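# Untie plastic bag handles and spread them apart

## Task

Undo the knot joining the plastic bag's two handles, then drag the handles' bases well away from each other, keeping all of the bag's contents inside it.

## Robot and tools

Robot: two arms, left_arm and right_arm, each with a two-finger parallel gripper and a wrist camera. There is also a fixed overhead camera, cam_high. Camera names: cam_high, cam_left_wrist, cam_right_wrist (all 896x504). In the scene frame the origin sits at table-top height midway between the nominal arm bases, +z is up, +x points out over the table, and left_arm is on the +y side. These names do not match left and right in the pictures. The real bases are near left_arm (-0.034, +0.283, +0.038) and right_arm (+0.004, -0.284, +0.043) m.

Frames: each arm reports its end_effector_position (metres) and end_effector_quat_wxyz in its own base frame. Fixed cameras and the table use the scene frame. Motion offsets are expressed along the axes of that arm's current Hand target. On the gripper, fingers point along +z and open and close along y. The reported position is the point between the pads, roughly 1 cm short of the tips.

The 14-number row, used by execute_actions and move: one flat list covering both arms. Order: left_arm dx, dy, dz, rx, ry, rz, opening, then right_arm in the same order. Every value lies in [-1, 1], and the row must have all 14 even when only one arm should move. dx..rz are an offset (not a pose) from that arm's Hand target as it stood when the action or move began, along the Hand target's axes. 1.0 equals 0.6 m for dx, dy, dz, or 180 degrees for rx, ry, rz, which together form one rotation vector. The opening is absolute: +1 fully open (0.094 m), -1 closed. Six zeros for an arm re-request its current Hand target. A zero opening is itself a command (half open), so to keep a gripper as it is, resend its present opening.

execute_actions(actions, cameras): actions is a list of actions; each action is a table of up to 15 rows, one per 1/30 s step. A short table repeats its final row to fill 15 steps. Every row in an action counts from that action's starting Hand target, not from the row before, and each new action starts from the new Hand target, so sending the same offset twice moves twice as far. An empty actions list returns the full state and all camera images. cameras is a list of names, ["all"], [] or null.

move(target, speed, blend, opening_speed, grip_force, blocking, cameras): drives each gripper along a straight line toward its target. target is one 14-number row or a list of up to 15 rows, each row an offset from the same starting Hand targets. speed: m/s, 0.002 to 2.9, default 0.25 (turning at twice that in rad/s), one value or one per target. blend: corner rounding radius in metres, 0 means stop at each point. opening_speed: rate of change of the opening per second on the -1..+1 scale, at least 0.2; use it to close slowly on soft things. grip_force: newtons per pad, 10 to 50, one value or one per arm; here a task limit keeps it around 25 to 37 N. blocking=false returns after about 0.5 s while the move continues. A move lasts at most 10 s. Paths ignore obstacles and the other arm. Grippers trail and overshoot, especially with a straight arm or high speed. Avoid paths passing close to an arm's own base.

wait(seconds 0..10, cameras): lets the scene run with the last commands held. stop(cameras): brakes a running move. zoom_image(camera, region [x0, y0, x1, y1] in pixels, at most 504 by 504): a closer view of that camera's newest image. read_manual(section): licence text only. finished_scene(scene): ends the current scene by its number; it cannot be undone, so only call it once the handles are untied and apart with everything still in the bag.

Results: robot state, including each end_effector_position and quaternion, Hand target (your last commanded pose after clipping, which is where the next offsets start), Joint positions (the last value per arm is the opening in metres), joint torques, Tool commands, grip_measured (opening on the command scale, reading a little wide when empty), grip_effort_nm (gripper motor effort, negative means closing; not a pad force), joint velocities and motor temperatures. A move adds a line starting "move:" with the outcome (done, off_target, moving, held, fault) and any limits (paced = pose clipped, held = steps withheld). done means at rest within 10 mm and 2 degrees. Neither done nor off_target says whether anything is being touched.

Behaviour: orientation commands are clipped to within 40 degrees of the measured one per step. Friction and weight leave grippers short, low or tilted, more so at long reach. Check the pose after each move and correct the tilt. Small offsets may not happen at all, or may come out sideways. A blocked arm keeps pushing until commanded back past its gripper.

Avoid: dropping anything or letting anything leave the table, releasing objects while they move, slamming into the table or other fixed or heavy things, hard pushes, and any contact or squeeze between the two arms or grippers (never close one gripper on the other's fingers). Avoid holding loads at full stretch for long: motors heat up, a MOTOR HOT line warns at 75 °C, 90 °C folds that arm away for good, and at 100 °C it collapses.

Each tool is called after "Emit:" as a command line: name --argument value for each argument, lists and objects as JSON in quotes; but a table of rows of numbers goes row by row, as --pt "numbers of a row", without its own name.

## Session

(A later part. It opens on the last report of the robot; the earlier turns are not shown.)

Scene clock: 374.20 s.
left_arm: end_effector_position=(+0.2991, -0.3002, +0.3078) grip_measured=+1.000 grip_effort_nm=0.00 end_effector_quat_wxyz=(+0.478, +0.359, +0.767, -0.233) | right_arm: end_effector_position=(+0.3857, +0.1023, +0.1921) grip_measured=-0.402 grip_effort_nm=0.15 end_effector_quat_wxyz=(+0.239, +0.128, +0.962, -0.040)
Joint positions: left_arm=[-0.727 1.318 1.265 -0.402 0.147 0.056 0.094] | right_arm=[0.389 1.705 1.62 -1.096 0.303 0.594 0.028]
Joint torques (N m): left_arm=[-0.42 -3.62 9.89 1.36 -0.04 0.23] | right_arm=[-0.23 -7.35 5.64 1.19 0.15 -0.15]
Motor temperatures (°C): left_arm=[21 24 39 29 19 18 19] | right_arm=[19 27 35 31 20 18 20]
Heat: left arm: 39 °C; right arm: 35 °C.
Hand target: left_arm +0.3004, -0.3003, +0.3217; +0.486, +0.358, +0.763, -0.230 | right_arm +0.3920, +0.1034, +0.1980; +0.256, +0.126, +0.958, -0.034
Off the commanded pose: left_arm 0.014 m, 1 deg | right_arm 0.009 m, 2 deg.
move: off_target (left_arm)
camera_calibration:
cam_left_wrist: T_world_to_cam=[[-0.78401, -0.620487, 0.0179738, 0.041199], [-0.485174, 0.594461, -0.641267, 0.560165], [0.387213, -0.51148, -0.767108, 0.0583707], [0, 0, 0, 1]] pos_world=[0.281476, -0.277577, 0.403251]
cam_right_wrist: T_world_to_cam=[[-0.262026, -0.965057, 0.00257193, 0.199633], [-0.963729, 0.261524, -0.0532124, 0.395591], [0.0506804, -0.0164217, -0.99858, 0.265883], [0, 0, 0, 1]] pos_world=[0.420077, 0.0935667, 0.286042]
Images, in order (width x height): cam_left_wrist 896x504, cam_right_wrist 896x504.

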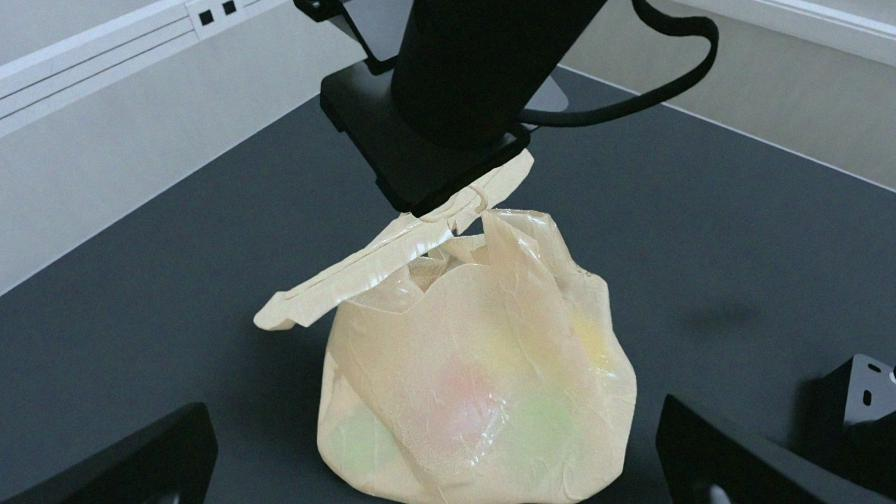

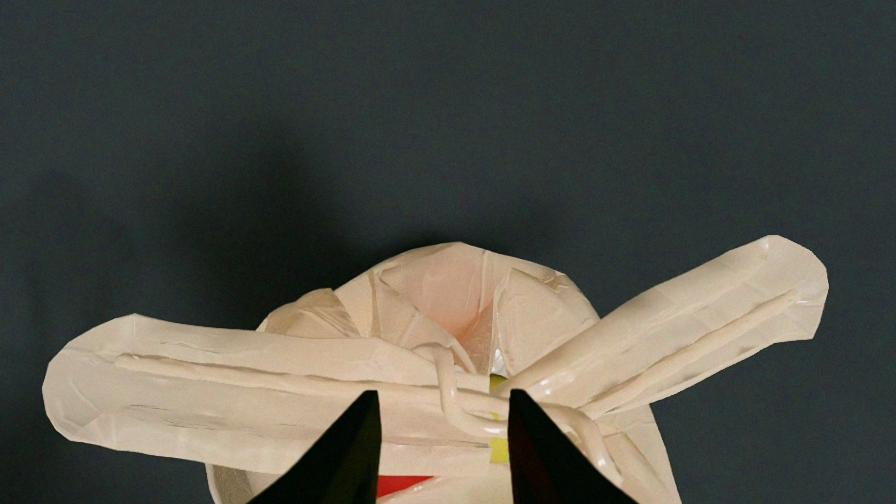

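Emit:
move --pt "0 0 0 0 0 0 1 0.0208 0 0.0361 0 0 0 -0.4" --pt "0 0 0 0 0 0 1 0.0208 0 0.0361 0 0 0 -1" --cameras '["cam_right_wrist","cam_left_wrist"]' --speed 0.1 --opening_speed 0.5

Emit:
zoom_image --camera "cam_right_wrist" --region '[350, 320, 640, 504]'

Scene clock: 389.47 s.
left_arm: end_effector_position=(+0.2991, -0.3002, +0.3078) grip_measured=+1.000 grip_effort_nm=0.00 end_effector_quat_wxyz=(+0.478, +0.359, +0.767, -0.233) | right_arm: end_effector_position=(+0.3870, +0.1028, +0.1646) grip_measured=-0.934 grip_effort_nm=-0.54 end_effector_quat_wxyz=(+0.236, +0.127, +0.962, -0.042)
Joint positions: left_arm=[-0.727 1.318 1.265 -0.402 0.147 0.056 0.094] | right_arm=[0.389 1.705 1.512 -0.995 0.303 0.594 0.003]
Joint torques (N m): left_arm=[-0.42 -3.62 9.91 1.36 -0.04 0.23] | right_arm=[-0.31 -8.14 5.48 1.22 0.16 -0.15]
Heat: left arm: 39 °C; right arm: 35 °C.
Hand target: left_arm +0.3004, -0.3003, +0.3217; +0.486, +0.358, +0.763, -0.230 | right_arm +0.3920, +0.1034, +0.1731; +0.256, +0.126, +0.958, -0.034
Off the commanded pose: left_arm 0.014 m, 1 deg | right_arm 0.010 m, 2 deg.
move: off_target (left_arm)
camera_calibration:
cam_left_wrist: T_world_to_cam=[[-0.78401, -0.620487, 0.0179738, 0.041199], [-0.485174, 0.594461, -0.641267, 0.560165], [0.387213, -0.51148, -0.767108, 0.0583707], [0, 0, 0, 1]] pos_world=[0.281476, -0.277577, 0.403251]
cam_right_wrist: T_world_to_cam=[[-0.262015, -0.965044, 0.00626493, 0.199899], [-0.96401, 0.26142, -0.0484137, 0.394568], [0.0450836, -0.0187246, -0.998808, 0.240768], [0, 0, 0, 1]] pos_world=[0.421889, 0.0942716, 0.258331]
Images, in order (width x height): cam_left_wrist 896x504, cam_right_wrist 896x504.

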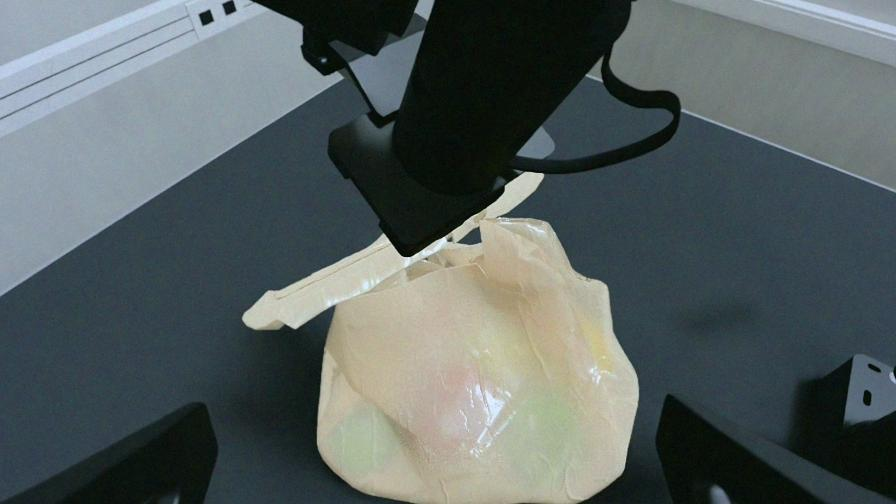

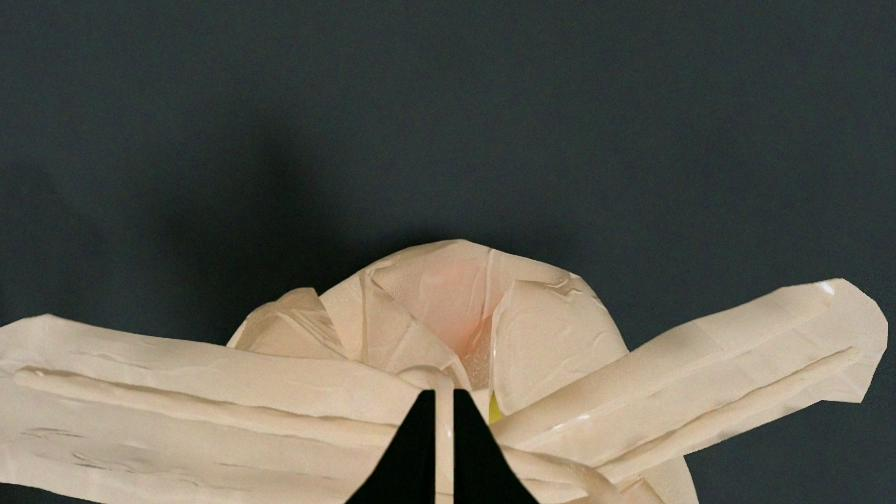

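Scaled by 1.738 from the camera's 896x504 image, which has a finer 1280x720 frame.

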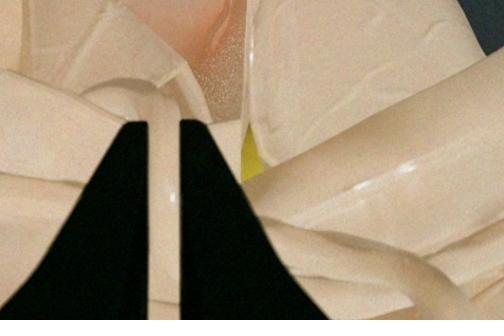

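Emit:
move --target '[0.114,0.117,-0.247,0,0,0,1,0.002,0.258,-0.136,0,0,0,-1]' --cameras '["all"]' --speed 0.12

Scene clock: 404.00 s.
left_arm: end_effector_position=(+0.2552, -0.1295, +0.3189) grip_measured=+1.000 grip_effort_nm=0.00 end_effector_quat_wxyz=(+0.487, +0.355, +0.766, -0.224) | right_arm: end_effector_position=(+0.3889, +0.2681, +0.2333) grip_measured=-0.934 grip_effort_nm=-0.54 end_effector_quat_wxyz=(+0.257, +0.106, +0.960, -0.024)
Joint positions: left_arm=[-0.063 0.938 1.139 -0.795 0.708 0.418 0.094] | right_arm=[0.755 2.205 2.497 -1.543 0.421 0.907 0.003]
Joint torques (N m): left_arm=[0.49 -1.16 6.48 1.17 0.51 0.23] | right_arm=[-0.08 -9.73 7.31 0.62 0.37 0.16]
Heat: left arm: 39 °C; right arm: 35 °C.
Hand target: left_arm +0.2503, -0.1299, +0.3219; +0.486, +0.358, +0.763, -0.230 | right_arm +0.3918, +0.2638, +0.2431; +0.256, +0.126, +0.958, -0.034
Off the commanded pose: left_arm 0.006 m, 1 deg | right_arm 0.011 m, 3 deg.
joint sent to its limit (right arm) — joint 4 (wrist pitch), lower limit. The joint targets are off in position, not in orientation.
move: off_target (right_arm)
camera_calibration:
cam_left_wrist: T_world_to_cam=[[-0.773438, -0.633872, -0.000401156, 0.113972], [-0.481583, 0.588029, -0.649846, 0.445556], [0.412155, -0.502422, -0.760066, 0.163769], [0, 0, 0, 1]] pos_world=[0.235224, -0.107474, 0.414064]
cam_right_wrist: T_world_to_cam=[[-0.213283, -0.97673, -0.0225676, 0.350479], [-0.972772, 0.21445, -0.0879018, 0.381777], [0.0906959, 0.00320512, -0.995873, 0.288136], [0, 0, 0, 1]] pos_world=[0.42, 0.259528, 0.328416]

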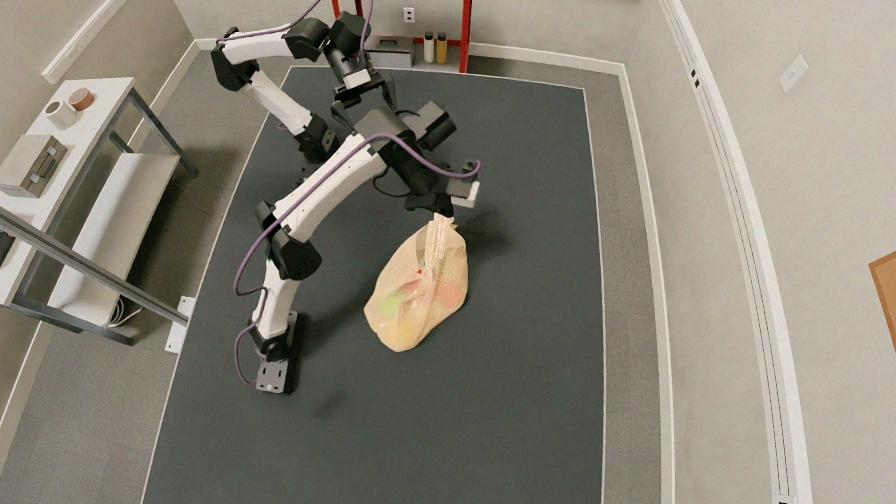

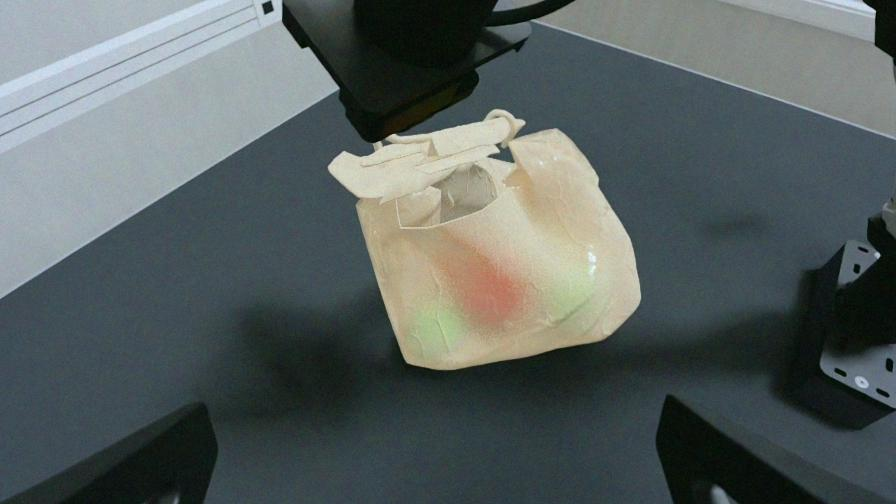

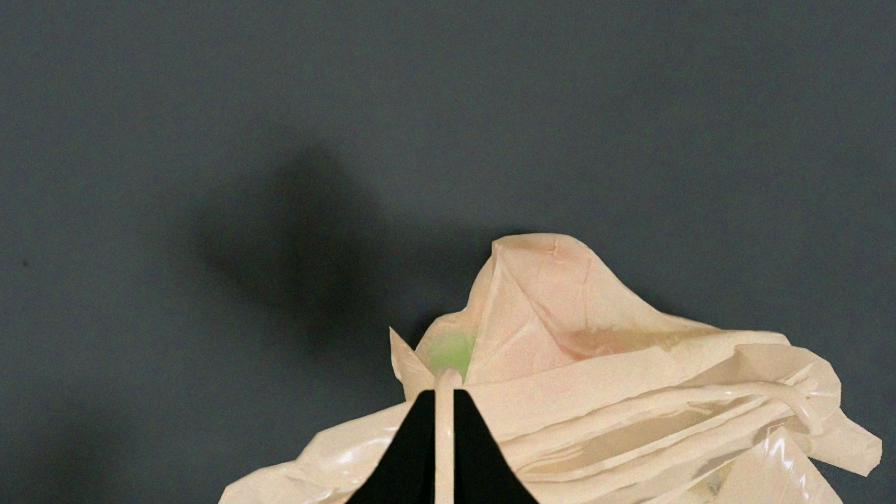

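Emit:
zoom_image --camera "cam_right_wrist" --region '[440, 310, 896, 504]'

Emit:
zoom_image --camera "cam_left_wrist" --region '[310, 90, 560, 250]'

Scaled by 1.105 from the camera's 896x504 image, which has a finer 1280x720 frame.

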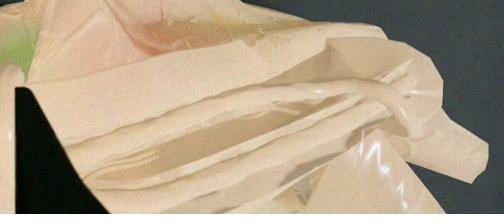

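Scaled by 2.016 from the camera's 896x504 image, which has a finer 1280x720 frame.

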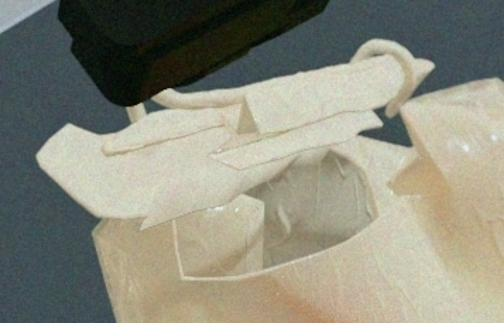

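Emit:
move --target '[0.072,-0.075,-0.155,0,0,0,1,-0.003,0.129,-0.075,0,0,0,-1]' --cameras '["all"]' --speed 0.12

Emit:
zoom_image --camera "cam_left_wrist" --region '[260, 0, 660, 240]'

Scene clock: 421.47 s.
left_arm: end_effector_position=(+0.1544, -0.0804, +0.3151) grip_measured=+1.000 grip_effort_nm=0.00 end_effector_quat_wxyz=(+0.489, +0.324, +0.789, -0.181) | right_arm: end_effector_position=(+0.3847, +0.3369, +0.2652) grip_measured=-0.934 grip_effort_nm=-0.54 end_effector_quat_wxyz=(+0.327, +0.081, +0.940, +0.045)
Joint positions: left_arm=[0.543 0.736 1.228 -1.563 1.024 1.037 0.094] | right_arm=[0.876 2.355 2.833 -1.553 0.476 0.925 0.003]
Joint torques (N m): left_arm=[-0.47 1.09 7.12 0.68 0.44 0.22] | right_arm=[0.1 -10.47 7.1 1.47 0.36 0.05]
Heat: left arm: 38 °C; right arm: 34 °C.
Hand target: left_arm +0.1502, -0.0796, +0.3220; +0.486, +0.358, +0.763, -0.230 | right_arm +0.3916, +0.3439, +0.2830; +0.256, +0.126, +0.958, -0.034
Off the commanded pose: left_arm 0.008 m, 7 deg | right_arm 0.020 m, 13 deg.
elbow stopped short (right arm): the move would have taken joint 3 (elbow) straighter than the controller allows.
joint sent to its limit (left arm) — joint 4 (wrist pitch), lower limit. The joint targets are off in position and orientation.
move: off_target (left_arm, right_arm)
camera_calibration:
cam_left_wrist: T_world_to_cam=[[-0.701672, -0.711958, -0.0277866, 0.0582914], [-0.545412, 0.561808, -0.62201, 0.364651], [0.458456, -0.421292, -0.782516, 0.233482], [0, 0, 0, 1]] pos_world=[0.132745, -0.0649989, 0.41114]
cam_right_wrist: T_world_to_cam=[[-0.117459, -0.981726, -0.149726, 0.415974], [-0.963505, 0.149178, -0.222269, 0.419762], [0.240543, 0.118154, -0.96342, 0.215154], [0, 0, 0, 1]] pos_world=[0.401549, 0.320331, 0.362866]

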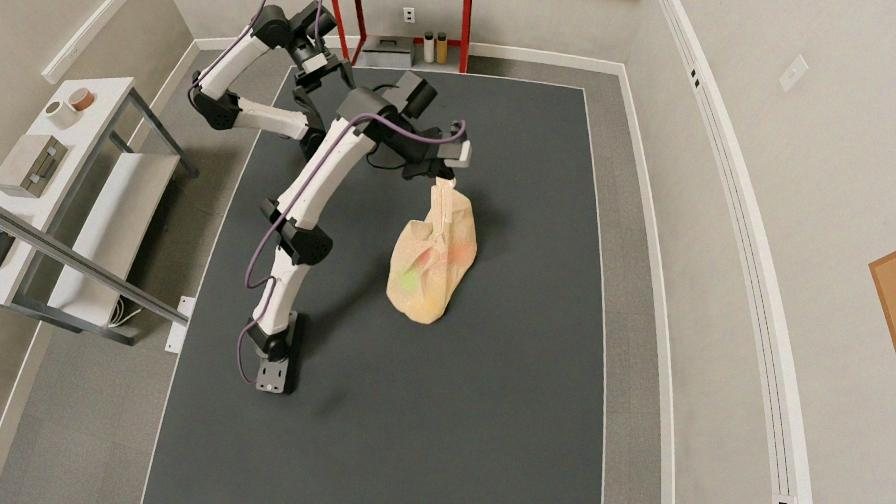

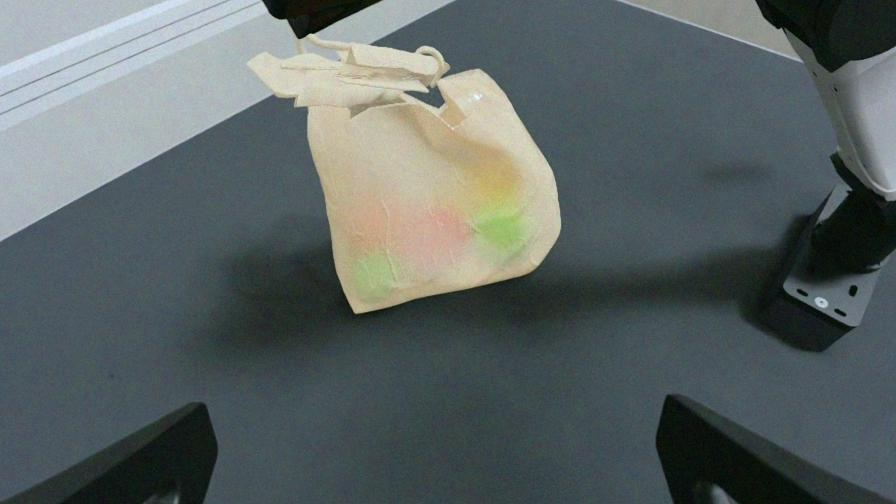

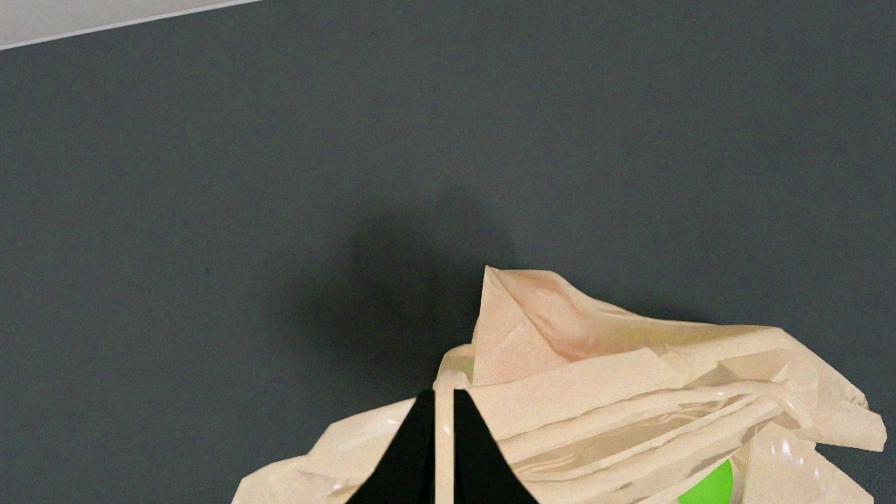

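Scaled by 1.260 from the camera's 896x504 image, which has a finer 1280x720 frame.

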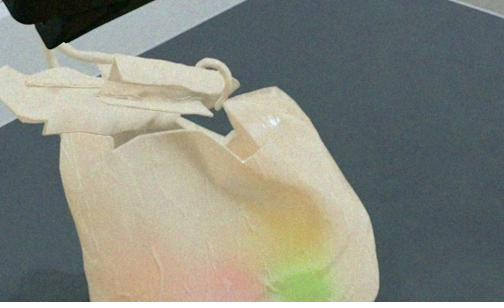

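Emit:
move --pt "0 0 0 0 0 0 1 0 -0.354 0.192 0 0 0 -1" --pt "0 0 0 0 0 0 1 0 -0.354 0.192 0 0 0 -0.4" --cameras '["all"]' --speed 0.14 --opening_speed 0.6

Emit:
zoom_image --camera "cam_right_wrist" --region '[350, 252, 850, 504]'

Scene clock: 446.90 s.
left_arm: end_effector_position=(+0.1544, -0.0804, +0.3151) grip_measured=+1.000 grip_effort_nm=0.00 end_effector_quat_wxyz=(+0.489, +0.324, +0.789, -0.181) | right_arm: end_effector_position=(+0.3890, +0.1231, +0.1682) grip_measured=-0.402 grip_effort_nm=0.14 end_effector_quat_wxyz=(+0.232, +0.129, +0.963, -0.051)
Joint positions: left_arm=[0.543 0.736 1.228 -1.563 1.024 1.037 0.094] | right_arm=[0.448 1.764 1.601 -1.058 0.336 0.653 0.028]
Joint torques (N m): left_arm=[-0.54 1.1 7.16 0.69 0.43 0.22] | right_arm=[-0.08 -10.02 5.41 1.12 0.08 -0.17]
Motor temperatures (°C): left_arm=[21 22 38 26 19 17 19] | right_arm=[19 35 34 30 20 18 21]
Heat: left arm: 38 °C; right arm: 35 °C.
Hand target: left_arm +0.1502, -0.0796, +0.3220; +0.486, +0.358, +0.763, -0.230 | right_arm +0.3921, +0.1239, +0.1832; +0.256, +0.126, +0.958, -0.034
Off the commanded pose: left_arm 0.008 m, 7 deg | right_arm 0.015 m, 3 deg.
joint sent to its limit (left arm) — joint 4 (wrist pitch), lower limit. The joint targets are off in position and orientation.
move: off_target (left_arm, right_arm); target 2's new opening was sent with right_arm's hand 0.015 m and 3 deg from that target
camera_calibration:
cam_left_wrist: T_world_to_cam=[[-0.701672, -0.711958, -0.0277866, 0.0582914], [-0.545412, 0.561808, -0.62201, 0.364651], [0.458456, -0.421292, -0.782516, 0.233482], [0, 0, 0, 1]] pos_world=[0.132745, -0.0649989, 0.41114]
cam_right_wrist: T_world_to_cam=[[-0.26847, -0.96298, 0.0243715, 0.219245], [-0.962624, 0.26726, -0.0438969, 0.389348], [0.0357583, -0.0352456, -0.998739, 0.250284], [0, 0, 0, 1]] pos_world=[0.424707, 0.115893, 0.261717]

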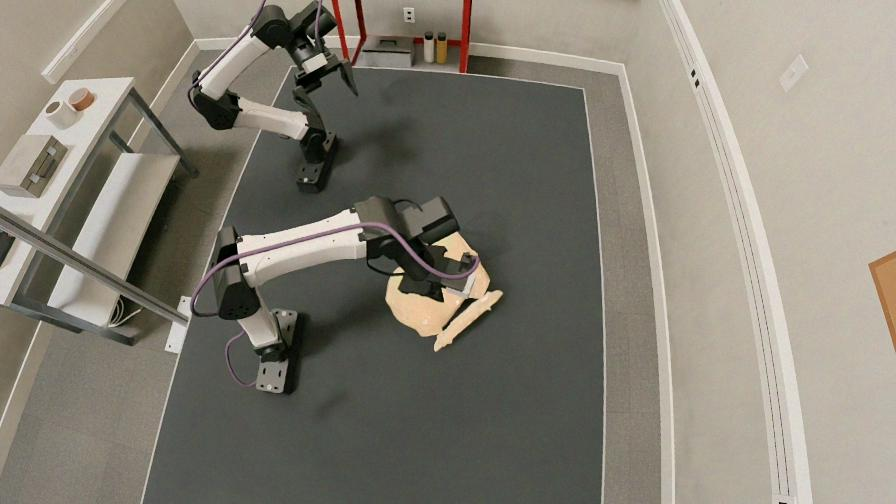

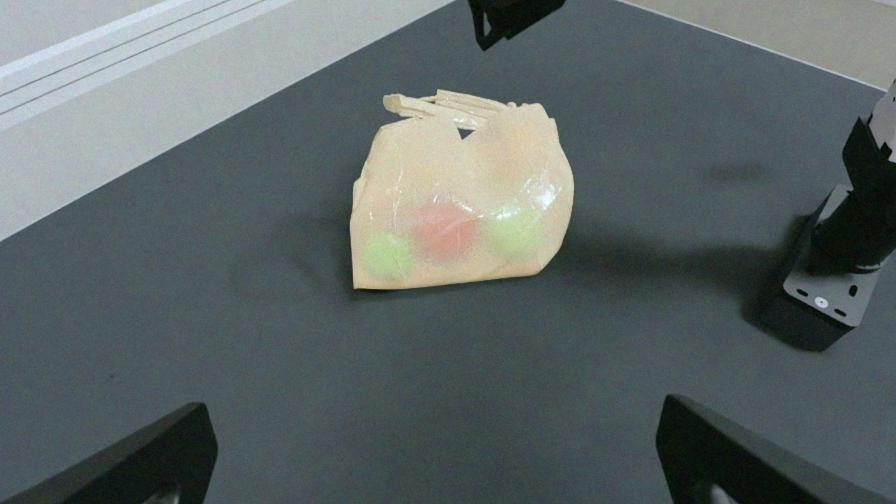

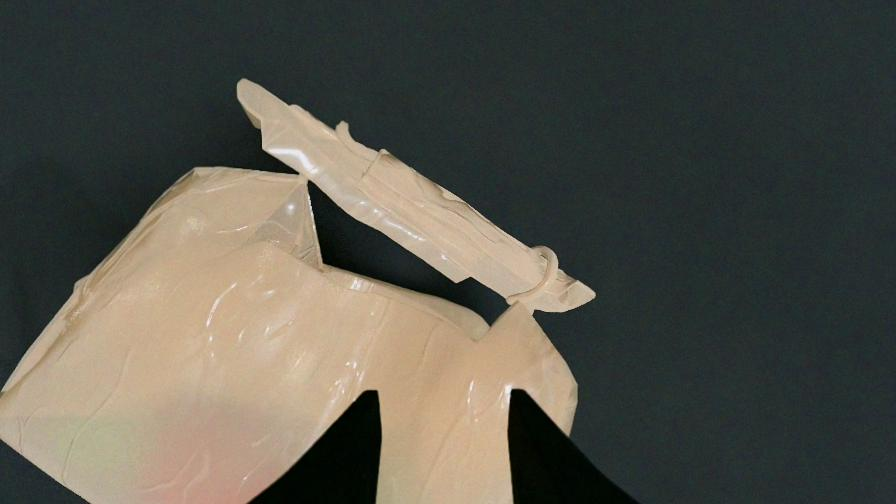

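Scaled by 1.008 from the camera's 896x504 image, which has a finer 1280x720 frame.

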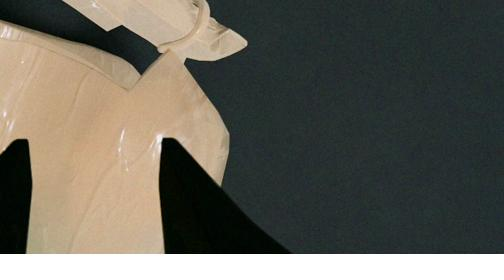

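Emit:
zoom_image --camera "cam_right_wrist" --region '[430, 220, 620, 360]'

Emit:
zoom_image --camera "cam_right_wrist" --region '[230, 70, 480, 290]'

Scaled by 2.653 from the camera's 896x504 image, which has a finer 1280x720 frame.

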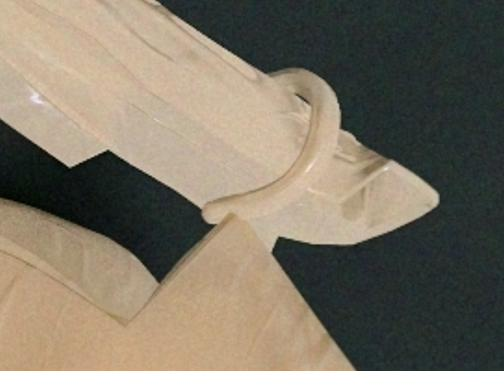

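Scaled by 2.016 from the camera's 896x504 image, which has a finer 1280x720 frame.

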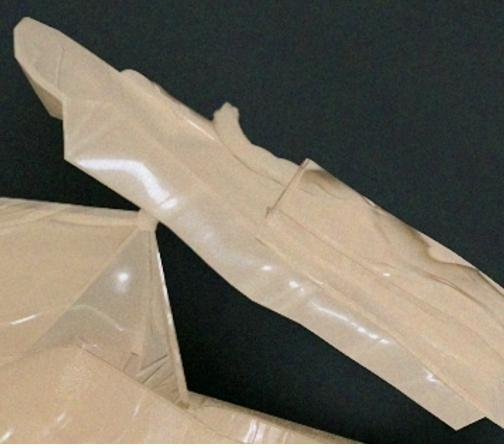

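Emit:
move --target '[0,0,0,0,0,0,1,0.033,-0.059,0.12,0,0,0,-0.4]' --cameras '["cam_right_wrist"]' --speed 0.18

Scene clock: 477.43 s.
left_arm: end_effector_position=(+0.1544, -0.0804, +0.3151) grip_measured=+1.000 grip_effort_nm=0.00 end_effector_quat_wxyz=(+0.489, +0.324, +0.789, -0.181) | right_arm: end_effector_position=(+0.3958, +0.0808, +0.0965) grip_measured=-0.402 grip_effort_nm=0.15 end_effector_quat_wxyz=(+0.231, +0.132, +0.963, -0.050)
Joint positions: left_arm=[0.543 0.736 1.228 -1.563 1.024 1.037 0.094] | right_arm=[0.325 1.74 1.284 -0.731 0.29 0.541 0.028]
Joint torques (N m): left_arm=[-0.53 1.1 7.16 0.69 0.43 0.22] | right_arm=[-0.18 -9.91 5.35 1.22 -0.01 -0.19]
Heat: left arm: 38 °C; right arm: 34 °C.
Hand target: left_arm +0.1502, -0.0796, +0.3220; +0.486, +0.358, +0.763, -0.230 | right_arm +0.4010, +0.0848, +0.1110; +0.256, +0.126, +0.958, -0.034
Off the commanded pose: left_arm 0.008 m, 7 deg | right_arm 0.016 m, 3 deg.
joint sent to its limit (left arm) — joint 4 (wrist pitch), lower limit. The joint targets are off in position and orientation.
move: off_target (left_arm, right_arm)
camera_calibration:
cam_right_wrist: T_world_to_cam=[[-0.274934, -0.961232, 0.0210897, 0.184828], [-0.960895, 0.273952, -0.0403821, 0.402507], [0.033039, -0.0313674, -0.998962, 0.177739], [0, 0, 0, 1]] pos_world=[0.431711, 0.0729702, 0.189911]
Images, in order (width x height): cam_right_wrist 896x504.

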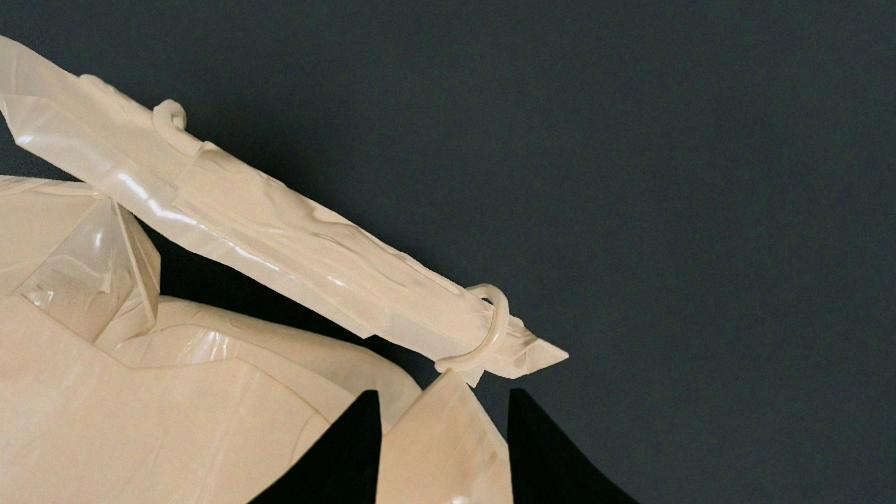

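Emit:
move --pt "0 0 0 0 0 0 1 0.0375 0 0.065 0 0 0 -0.4" --pt "0 0 0 0 0 0 1 0.0375 0 0.065 0 0 0 -1" --cameras '["cam_right_wrist"]' --speed 0.12 --opening_speed 0.6

Scene clock: 489.60 s.
left_arm: end_effector_position=(+0.1544, -0.0804, +0.3151) grip_measured=+1.000 grip_effort_nm=0.00 end_effector_quat_wxyz=(+0.489, +0.324, +0.789, -0.181) | right_arm: end_effector_position=(+0.3950, +0.0806, +0.0636) grip_measured=-0.996 grip_effort_nm=-0.17 end_effector_quat_wxyz=(+0.244, +0.134, +0.959, -0.043)
Joint positions: left_arm=[0.543 0.736 1.228 -1.563 1.024 1.037 0.094] | right_arm=[0.325 1.751 1.149 -0.555 0.29 0.541 0]
Joint torques (N m): left_arm=[-0.54 1.09 7.16 0.68 0.43 0.22] | right_arm=[-0.42 -6.98 5.31 1.26 -0.03 -0.15]
Heat: left arm: 38 °C; right arm: 34 °C.
Hand target: left_arm +0.1502, -0.0796, +0.3220; +0.486, +0.358, +0.763, -0.230 | right_arm +0.4010, +0.0848, +0.0659; +0.256, +0.126, +0.958, -0.034
Off the commanded pose: left_arm 0.008 m, 7 deg | right_arm 0.008 m, 2 deg.
joint sent to its limit (left arm) — joint 4 (wrist pitch), lower limit. The joint targets are off in position and orientation.
move: off_target (left_arm)
camera_calibration:
cam_right_wrist: T_world_to_cam=[[-0.275375, -0.96133, 0.00365238, 0.186299], [-0.959332, 0.274554, -0.0655855, 0.401398], [0.0620465, -0.0215645, -0.99784, 0.132607], [0, 0, 0, 1]] pos_world=[0.428149, 0.071749, 0.157966]
Images, in order (width x height): cam_right_wrist 896x504.

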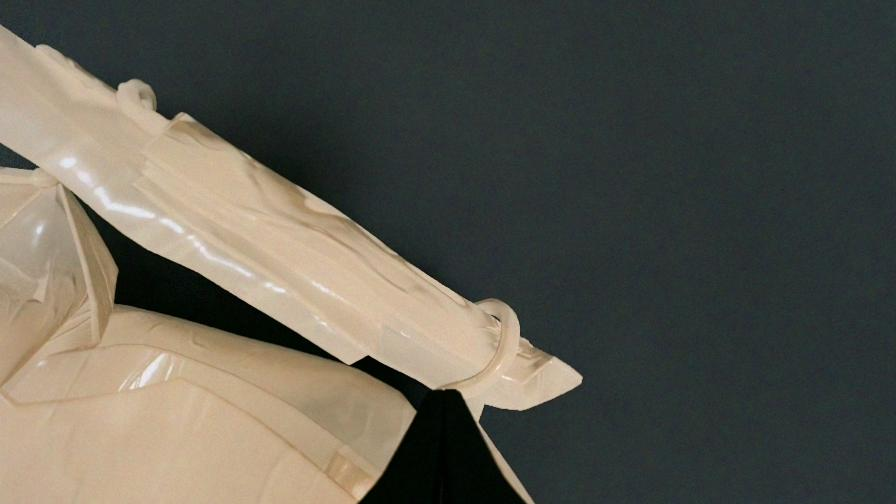

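Emit:
move --pt "0 0 0 0 0 0 1 0 0 0 0 0 0 -0.4" --pt "0 0 0 0 0 0 1 0.063 -0.003 0.083 0 0 0 -0.4" --pt "0 0 0 0 0 0 1 0.063 -0.003 0.083 0 0 0 -1" --cameras '["cam_right_wrist"]' --speed 0.12 --opening_speed 0.8

Scene clock: 506.87 s.
left_arm: end_effector_position=(+0.1544, -0.0804, +0.3151) grip_measured=+1.000 grip_effort_nm=0.00 end_effector_quat_wxyz=(+0.489, +0.324, +0.789, -0.181) | right_arm: end_effector_position=(+0.3890, +0.0785, +0.0035) grip_measured=-0.996 grip_effort_nm=-0.17 end_effector_quat_wxyz=(+0.246, +0.132, +0.959, -0.043)
Joint positions: left_arm=[0.543 0.736 1.228 -1.563 1.024 1.037 0.094] | right_arm=[0.325 1.836 0.985 -0.3 0.29 0.537 0]
Joint torques (N m): left_arm=[-0.53 1.09 7.16 0.69 0.43 0.22] | right_arm=[0.61 -6.93 4.66 1.29 0.03 -0.09]
Heat: left arm: 38 °C; right arm: 33 °C.
Hand target: left_arm +0.1502, -0.0796, +0.3220; +0.486, +0.358, +0.763, -0.230 | right_arm +0.3928, +0.0850, +0.0039; +0.256, +0.126, +0.958, -0.034
Off the commanded pose: left_arm 0.008 m, 7 deg | right_arm 0.008 m, 2 deg.
joint sent to its limit (left arm) — joint 4 (wrist pitch), lower limit. The joint targets are off in position and orientation.
move: off_target (left_arm)
camera_calibration:
cam_right_wrist: T_world_to_cam=[[-0.271417, -0.962456, 0.00327629, 0.181506], [-0.96021, 0.270548, -0.0692833, 0.392917], [0.0657957, -0.0219506, -0.997592, 0.0715174], [0, 0, 0, 1]] pos_world=[0.421842, 0.0699585, 0.0979731]
Images, in order (width x height): cam_right_wrist 896x504.

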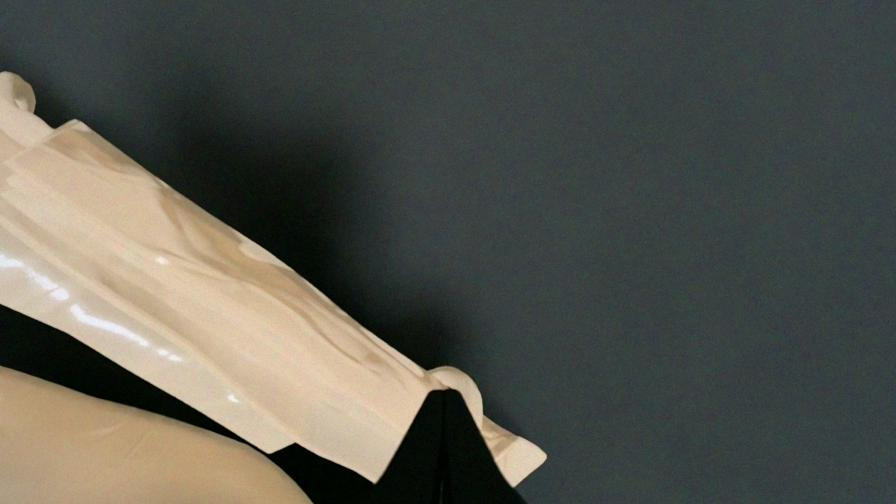

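Emit:
move --target '[0,0,0,0,0,0,1,0,0,0,0,0,0,-0.2]' --cameras '["cam_right_wrist","cam_left_wrist"]'

Emit:
zoom_image --camera "cam_left_wrist" --region '[340, 0, 640, 200]'

Scene clock: 515.93 s.
left_arm: end_effector_position=(+0.1544, -0.0804, +0.3151) grip_measured=+1.000 grip_effort_nm=0.00 end_effector_quat_wxyz=(+0.489, +0.324, +0.789, -0.181) | right_arm: end_effector_position=(+0.3893, +0.0787, +0.0036) grip_measured=-0.202 grip_effort_nm=0.15 end_effector_quat_wxyz=(+0.247, +0.135, +0.959, -0.042)
Joint positions: left_arm=[0.543 0.736 1.228 -1.563 1.024 1.037 0.094] | right_arm=[0.325 1.836 0.985 -0.299 0.29 0.543 0.037]
Joint torques (N m): left_arm=[-0.54 1.1 7.17 0.68 0.43 0.22] | right_arm=[0.47 -6.79 4.66 1.28 0.07 -0.11]
Motor temperatures (°C): left_arm=[21 21 38 24 19 17 19] | right_arm=[19 30 33 29 20 18 20]
Heat: left arm: 38 °C; right arm: 33 °C.
Hand target: left_arm +0.1502, -0.0796, +0.3220; +0.486, +0.358, +0.763, -0.230 | right_arm +0.3928, +0.0850, +0.0039; +0.256, +0.126, +0.958, -0.034
Off the commanded pose: left_arm 0.008 m, 7 deg | right_arm 0.007 m, 2 deg.
joint sent to its limit (left arm) — joint 4 (wrist pitch), lower limit. The joint targets are off in position and orientation.
move: off_target (left_arm)
camera_calibration:
cam_left_wrist: T_world_to_cam=[[-0.701672, -0.711958, -0.0277866, 0.0582914], [-0.545412, 0.561808, -0.62201, 0.364651], [0.458456, -0.421292, -0.782516, 0.233482], [0, 0, 0, 1]] pos_world=[0.132745, -0.0649989, 0.41114]
cam_right_wrist: T_world_to_cam=[[-0.276619, -0.96098, -0.000504449, 0.183592], [-0.958566, 0.275962, -0.0706816, 0.392201], [0.0680628, -0.0190683, -0.997499, 0.0705393], [0, 0, 0, 1]] pos_world=[0.421935, 0.0695409, 0.0981769]
Images, in order (width x height): cam_left_wrist 896x504, cam_right_wrist 896x504.

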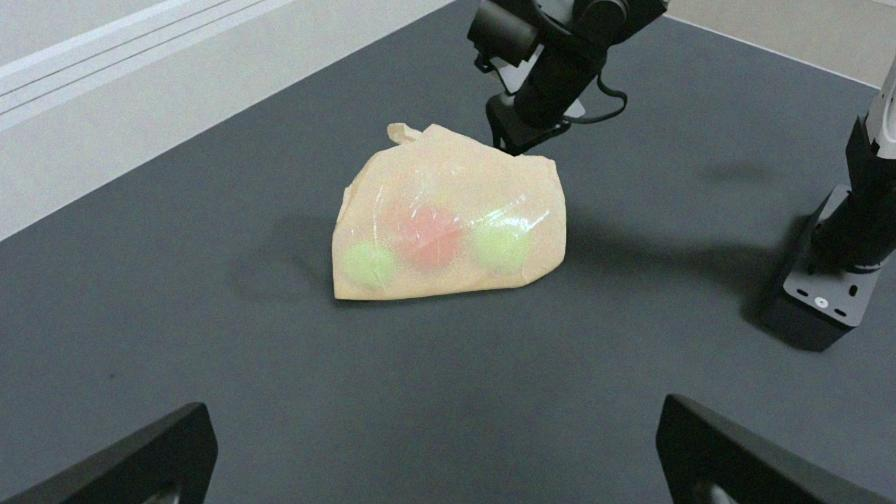

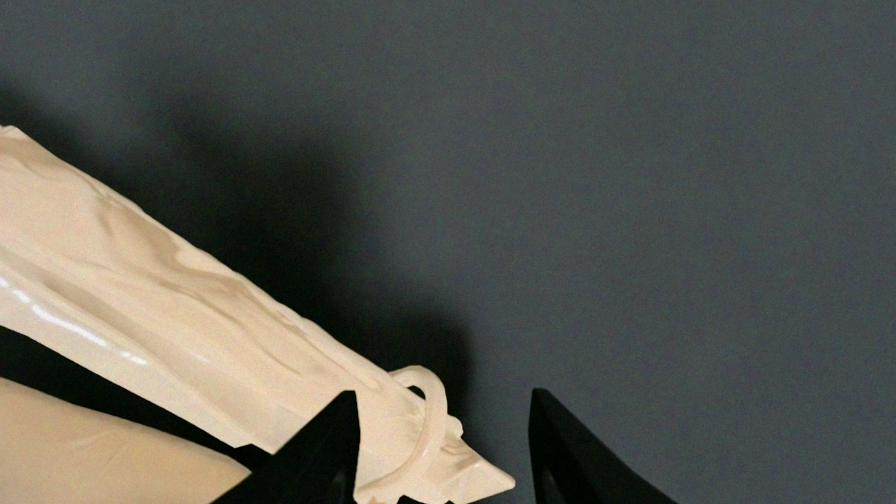

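Scaled by 1.680 from the camera's 896x504 image, which has a finer 1280x720 frame.

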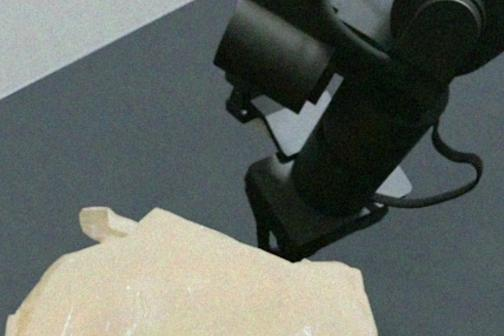

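Emit:
move --pt "0 0 0 0 0 0 1 -0.006 0.010 0.0263 0 0 0 -0.2" --pt "0 0 0 0 0 0 1 -0.006 0.010 0.0263 0 0 0 -1" --cameras '["cam_right_wrist"]' --speed 0.1 --opening_speed 0.6

Scene clock: 530.47 s.
left_arm: end_effector_position=(+0.1544, -0.0804, +0.3151) grip_measured=+1.000 grip_effort_nm=0.00 end_effector_quat_wxyz=(+0.489, +0.324, +0.789, -0.181) | right_arm: end_effector_position=(+0.3889, +0.0785, -0.0178) grip_measured=-0.996 grip_effort_nm=-0.17 end_effector_quat_wxyz=(+0.233, +0.130, +0.963, -0.049)
Joint positions: left_arm=[0.543 0.736 1.228 -1.563 1.024 1.037 0.094] | right_arm=[0.325 1.902 0.985 -0.265 0.29 0.537 0]
Joint torques (N m): left_arm=[-0.53 1.1 7.16 0.69 0.43 0.22] | right_arm=[0.29 -7.24 7.01 1.23 0.03 -0.1]
Heat: left arm: 38 °C; right arm: 33 °C.
Hand target: left_arm +0.1502, -0.0796, +0.3220; +0.486, +0.358, +0.763, -0.230 | right_arm +0.4049, +0.0880, -0.0080; +0.256, +0.126, +0.958, -0.034
Off the commanded pose: left_arm 0.008 m, 7 deg | right_arm 0.021 m, 3 deg.
joint sent to its limit (left arm) — joint 4 (wrist pitch), lower limit. The joint targets are off in position and orientation.
move: off_target (left_arm, right_arm); target 2's new opening was sent with right_arm's hand 0.021 m and 3 deg from that target
camera_calibration:
cam_right_wrist: T_world_to_cam=[[-0.271141, -0.962319, 0.0206058, 0.181749], [-0.961836, 0.270062, -0.0440152, 0.392494], [0.0367918, -0.0317537, -0.998818, 0.062261], [0, 0, 0, 1]] pos_world=[0.424504, 0.0708794, 0.0757181]
Images, in order (width x height): cam_right_wrist 896x504.

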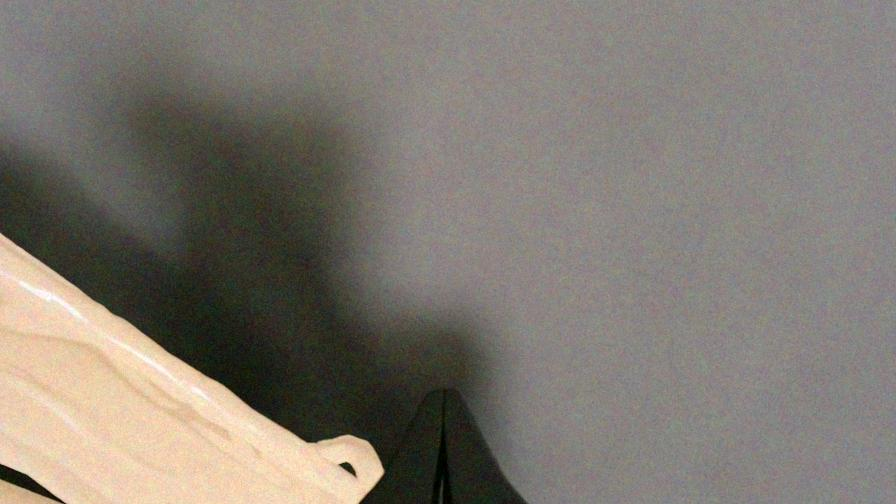

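Emit:
move --target '[0,0,0,0,0,0,1,-0.053,0.028,-0.072,0,0,0,-0.3]' --cameras '["cam_right_wrist"]'

Scene clock: 541.37 s.
left_arm: end_effector_position=(+0.1544, -0.0804, +0.3151) grip_measured=+1.000 grip_effort_nm=0.00 end_effector_quat_wxyz=(+0.489, +0.324, +0.789, -0.181) | right_arm: end_effector_position=(+0.4087, +0.0987, +0.0260) grip_measured=-0.302 grip_effort_nm=0.15 end_effector_quat_wxyz=(+0.238, +0.116, +0.963, -0.043)
Joint positions: left_arm=[0.543 0.736 1.228 -1.563 1.024 1.037 0.094] | right_arm=[0.356 1.881 1.158 -0.449 0.29 0.537 0.033]
Joint torques (N m): left_arm=[-0.54 1.1 7.16 0.69 0.43 0.22] | right_arm=[0.29 -10.07 7.42 0.73 0.12 0.13]
Heat: left arm: 38 °C; right arm: 34 °C.
Hand target: left_arm +0.1502, -0.0796, +0.3220; +0.486, +0.358, +0.763, -0.230 | right_arm +0.4151, +0.1027, +0.0453; +0.256, +0.126, +0.958, -0.034
Off the commanded pose: left_arm 0.008 m, 7 deg | right_arm 0.021 m, 3 deg.
joint sent to its limit (left arm) — joint 4 (wrist pitch), lower limit. The joint targets are off in position and orientation.
move: off_target (left_arm, right_arm)
camera_calibration:
cam_right_wrist: T_world_to_cam=[[-0.241651, -0.970254, 0.0145558, 0.19455], [-0.969189, 0.240593, -0.0528078, 0.414155], [0.047735, -0.0268684, -0.998499, 0.10095], [0, 0, 0, 1]] pos_world=[0.443588, 0.091833, 0.119837]
Images, in order (width x height): cam_right_wrist 896x504.

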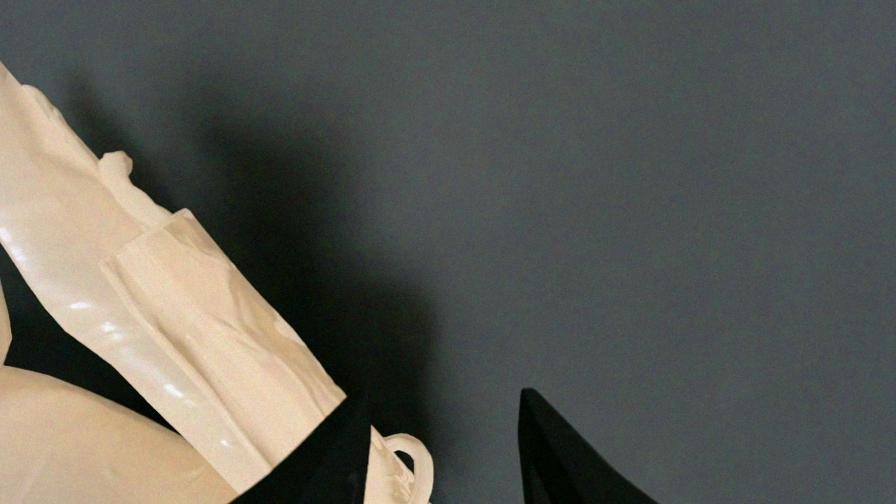

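Emit:
move --pt "0 0 0 0 0 0 1 -0.042 0 -0.072 0 0 0 -0.15" --pt "0 0 0 0 0 0 1 -0.008 0.029 -0.091 0 0 0 -0.15" --cameras '["cam_right_wrist"]'

Scene clock: 556.03 s.
left_arm: end_effector_position=(+0.1544, -0.0804, +0.3151) grip_measured=+1.000 grip_effort_nm=0.00 end_effector_quat_wxyz=(+0.489, +0.324, +0.789, -0.181) | right_arm: end_effector_position=(+0.3989, +0.1296, +0.0806) grip_measured=-0.152 grip_effort_nm=0.14 end_effector_quat_wxyz=(+0.243, +0.113, +0.963, -0.035)
Joint positions: left_arm=[0.543 0.736 1.228 -1.563 1.024 1.037 0.094] | right_arm=[0.442 1.806 1.291 -0.664 0.312 0.612 0.04]
Joint torques (N m): left_arm=[-0.54 1.11 7.16 0.68 0.43 0.22] | right_arm=[-0.17 -10.48 5.83 0.73 0.3 0.11]
Heat: left arm: 38 °C; right arm: 35 °C.
Hand target: left_arm +0.1502, -0.0796, +0.3220; +0.486, +0.358, +0.763, -0.230 | right_arm +0.3974, +0.1255, +0.0950; +0.256, +0.126, +0.958, -0.034
Off the commanded pose: left_arm 0.008 m, 7 deg | right_arm 0.015 m, 2 deg.
joint sent to its limit (left arm) — joint 4 (wrist pitch), lower limit. The joint targets are off in position and orientation.
move: off_target (left_arm, right_arm)
camera_calibration:
cam_right_wrist: T_world_to_cam=[[-0.230642, -0.973038, -0.00130598, 0.218487], [-0.9712, 0.230288, -0.0611454, 0.402955], [0.0597976, -0.0128343, -0.998128, 0.150115], [0, 0, 0, 1]] pos_world=[0.432765, 0.121727, 0.174759]
Images, in order (width x height): cam_right_wrist 896x504.

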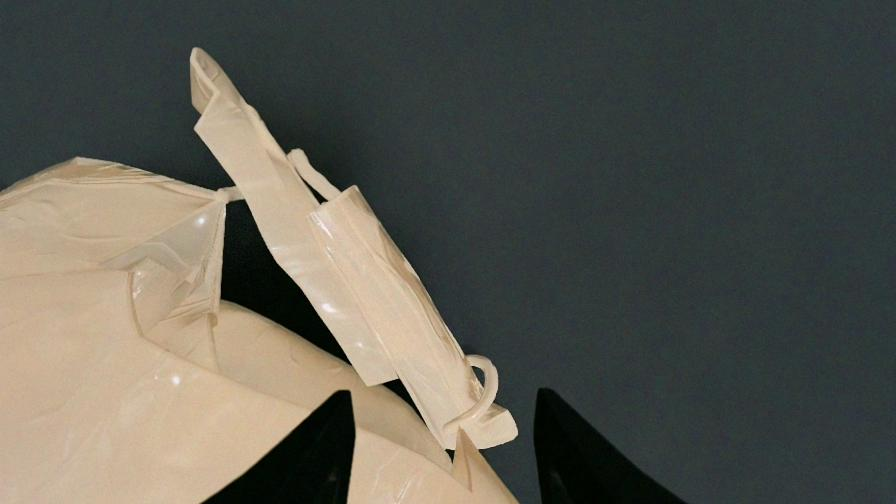

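Emit:
move --pt "0 0 0 0 0 0 1 0.099 -0.005 0.087 0 0 0 -0.15" --pt "0 0 0 0 0 0 1 0.099 -0.005 0.087 0 0 0 -1" --cameras '["cam_right_wrist"]' --speed 0.12 --opening_speed 0.7

Scene clock: 569.57 s.
left_arm: end_effector_position=(+0.1544, -0.0804, +0.3151) grip_measured=+1.000 grip_effort_nm=0.00 end_effector_quat_wxyz=(+0.489, +0.324, +0.789, -0.181) | right_arm: end_effector_position=(+0.3690, +0.1240, +0.0207) grip_measured=-0.996 grip_effort_nm=-0.17 end_effector_quat_wxyz=(+0.245, +0.121, +0.961, -0.039)
Joint positions: left_arm=[0.543 0.736 1.228 -1.563 1.024 1.037 0.094] | right_arm=[0.472 1.8 1.025 -0.417 0.336 0.658 0]
Joint torques (N m): left_arm=[-0.53 1.1 7.16 0.68 0.44 0.22] | right_arm=[0.49 -6.67 4.86 1.17 0.22 0.16]
Heat: left arm: 38 °C; right arm: 34 °C.
Hand target: left_arm +0.1502, -0.0796, +0.3220; +0.486, +0.358, +0.763, -0.230 | right_arm +0.3720, +0.1291, +0.0202; +0.256, +0.126, +0.958, -0.034
Off the commanded pose: left_arm 0.008 m, 7 deg | right_arm 0.006 m, 2 deg.
joint sent to its limit (left arm) — joint 4 (wrist pitch), lower limit. The joint targets are off in position and orientation.
move: off_target (left_arm)
camera_calibration:
cam_right_wrist: T_world_to_cam=[[-0.249032, -0.968491, 0.00298909, 0.212298], [-0.966442, 0.248302, -0.0658415, 0.3676], [0.0630247, -0.0192854, -0.997826, 0.0916972], [0, 0, 0, 1]] pos_world=[0.402354, 0.116101, 0.115067]
Images, in order (width x height): cam_right_wrist 896x504.

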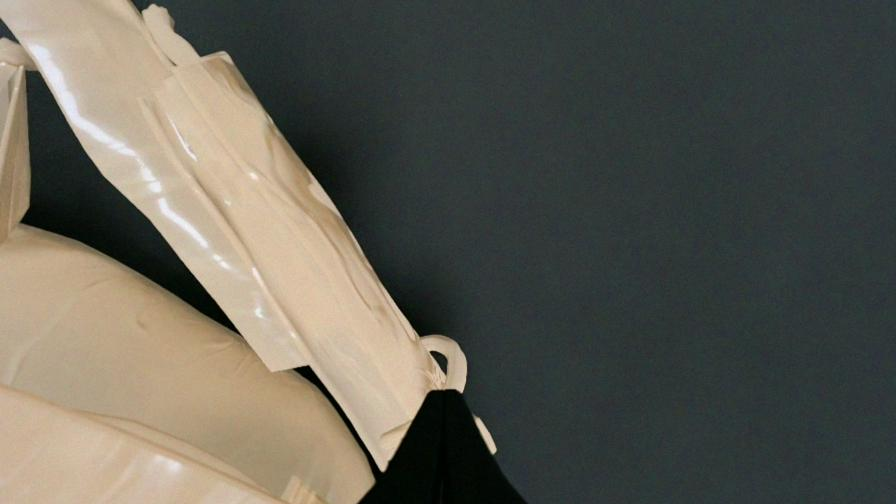

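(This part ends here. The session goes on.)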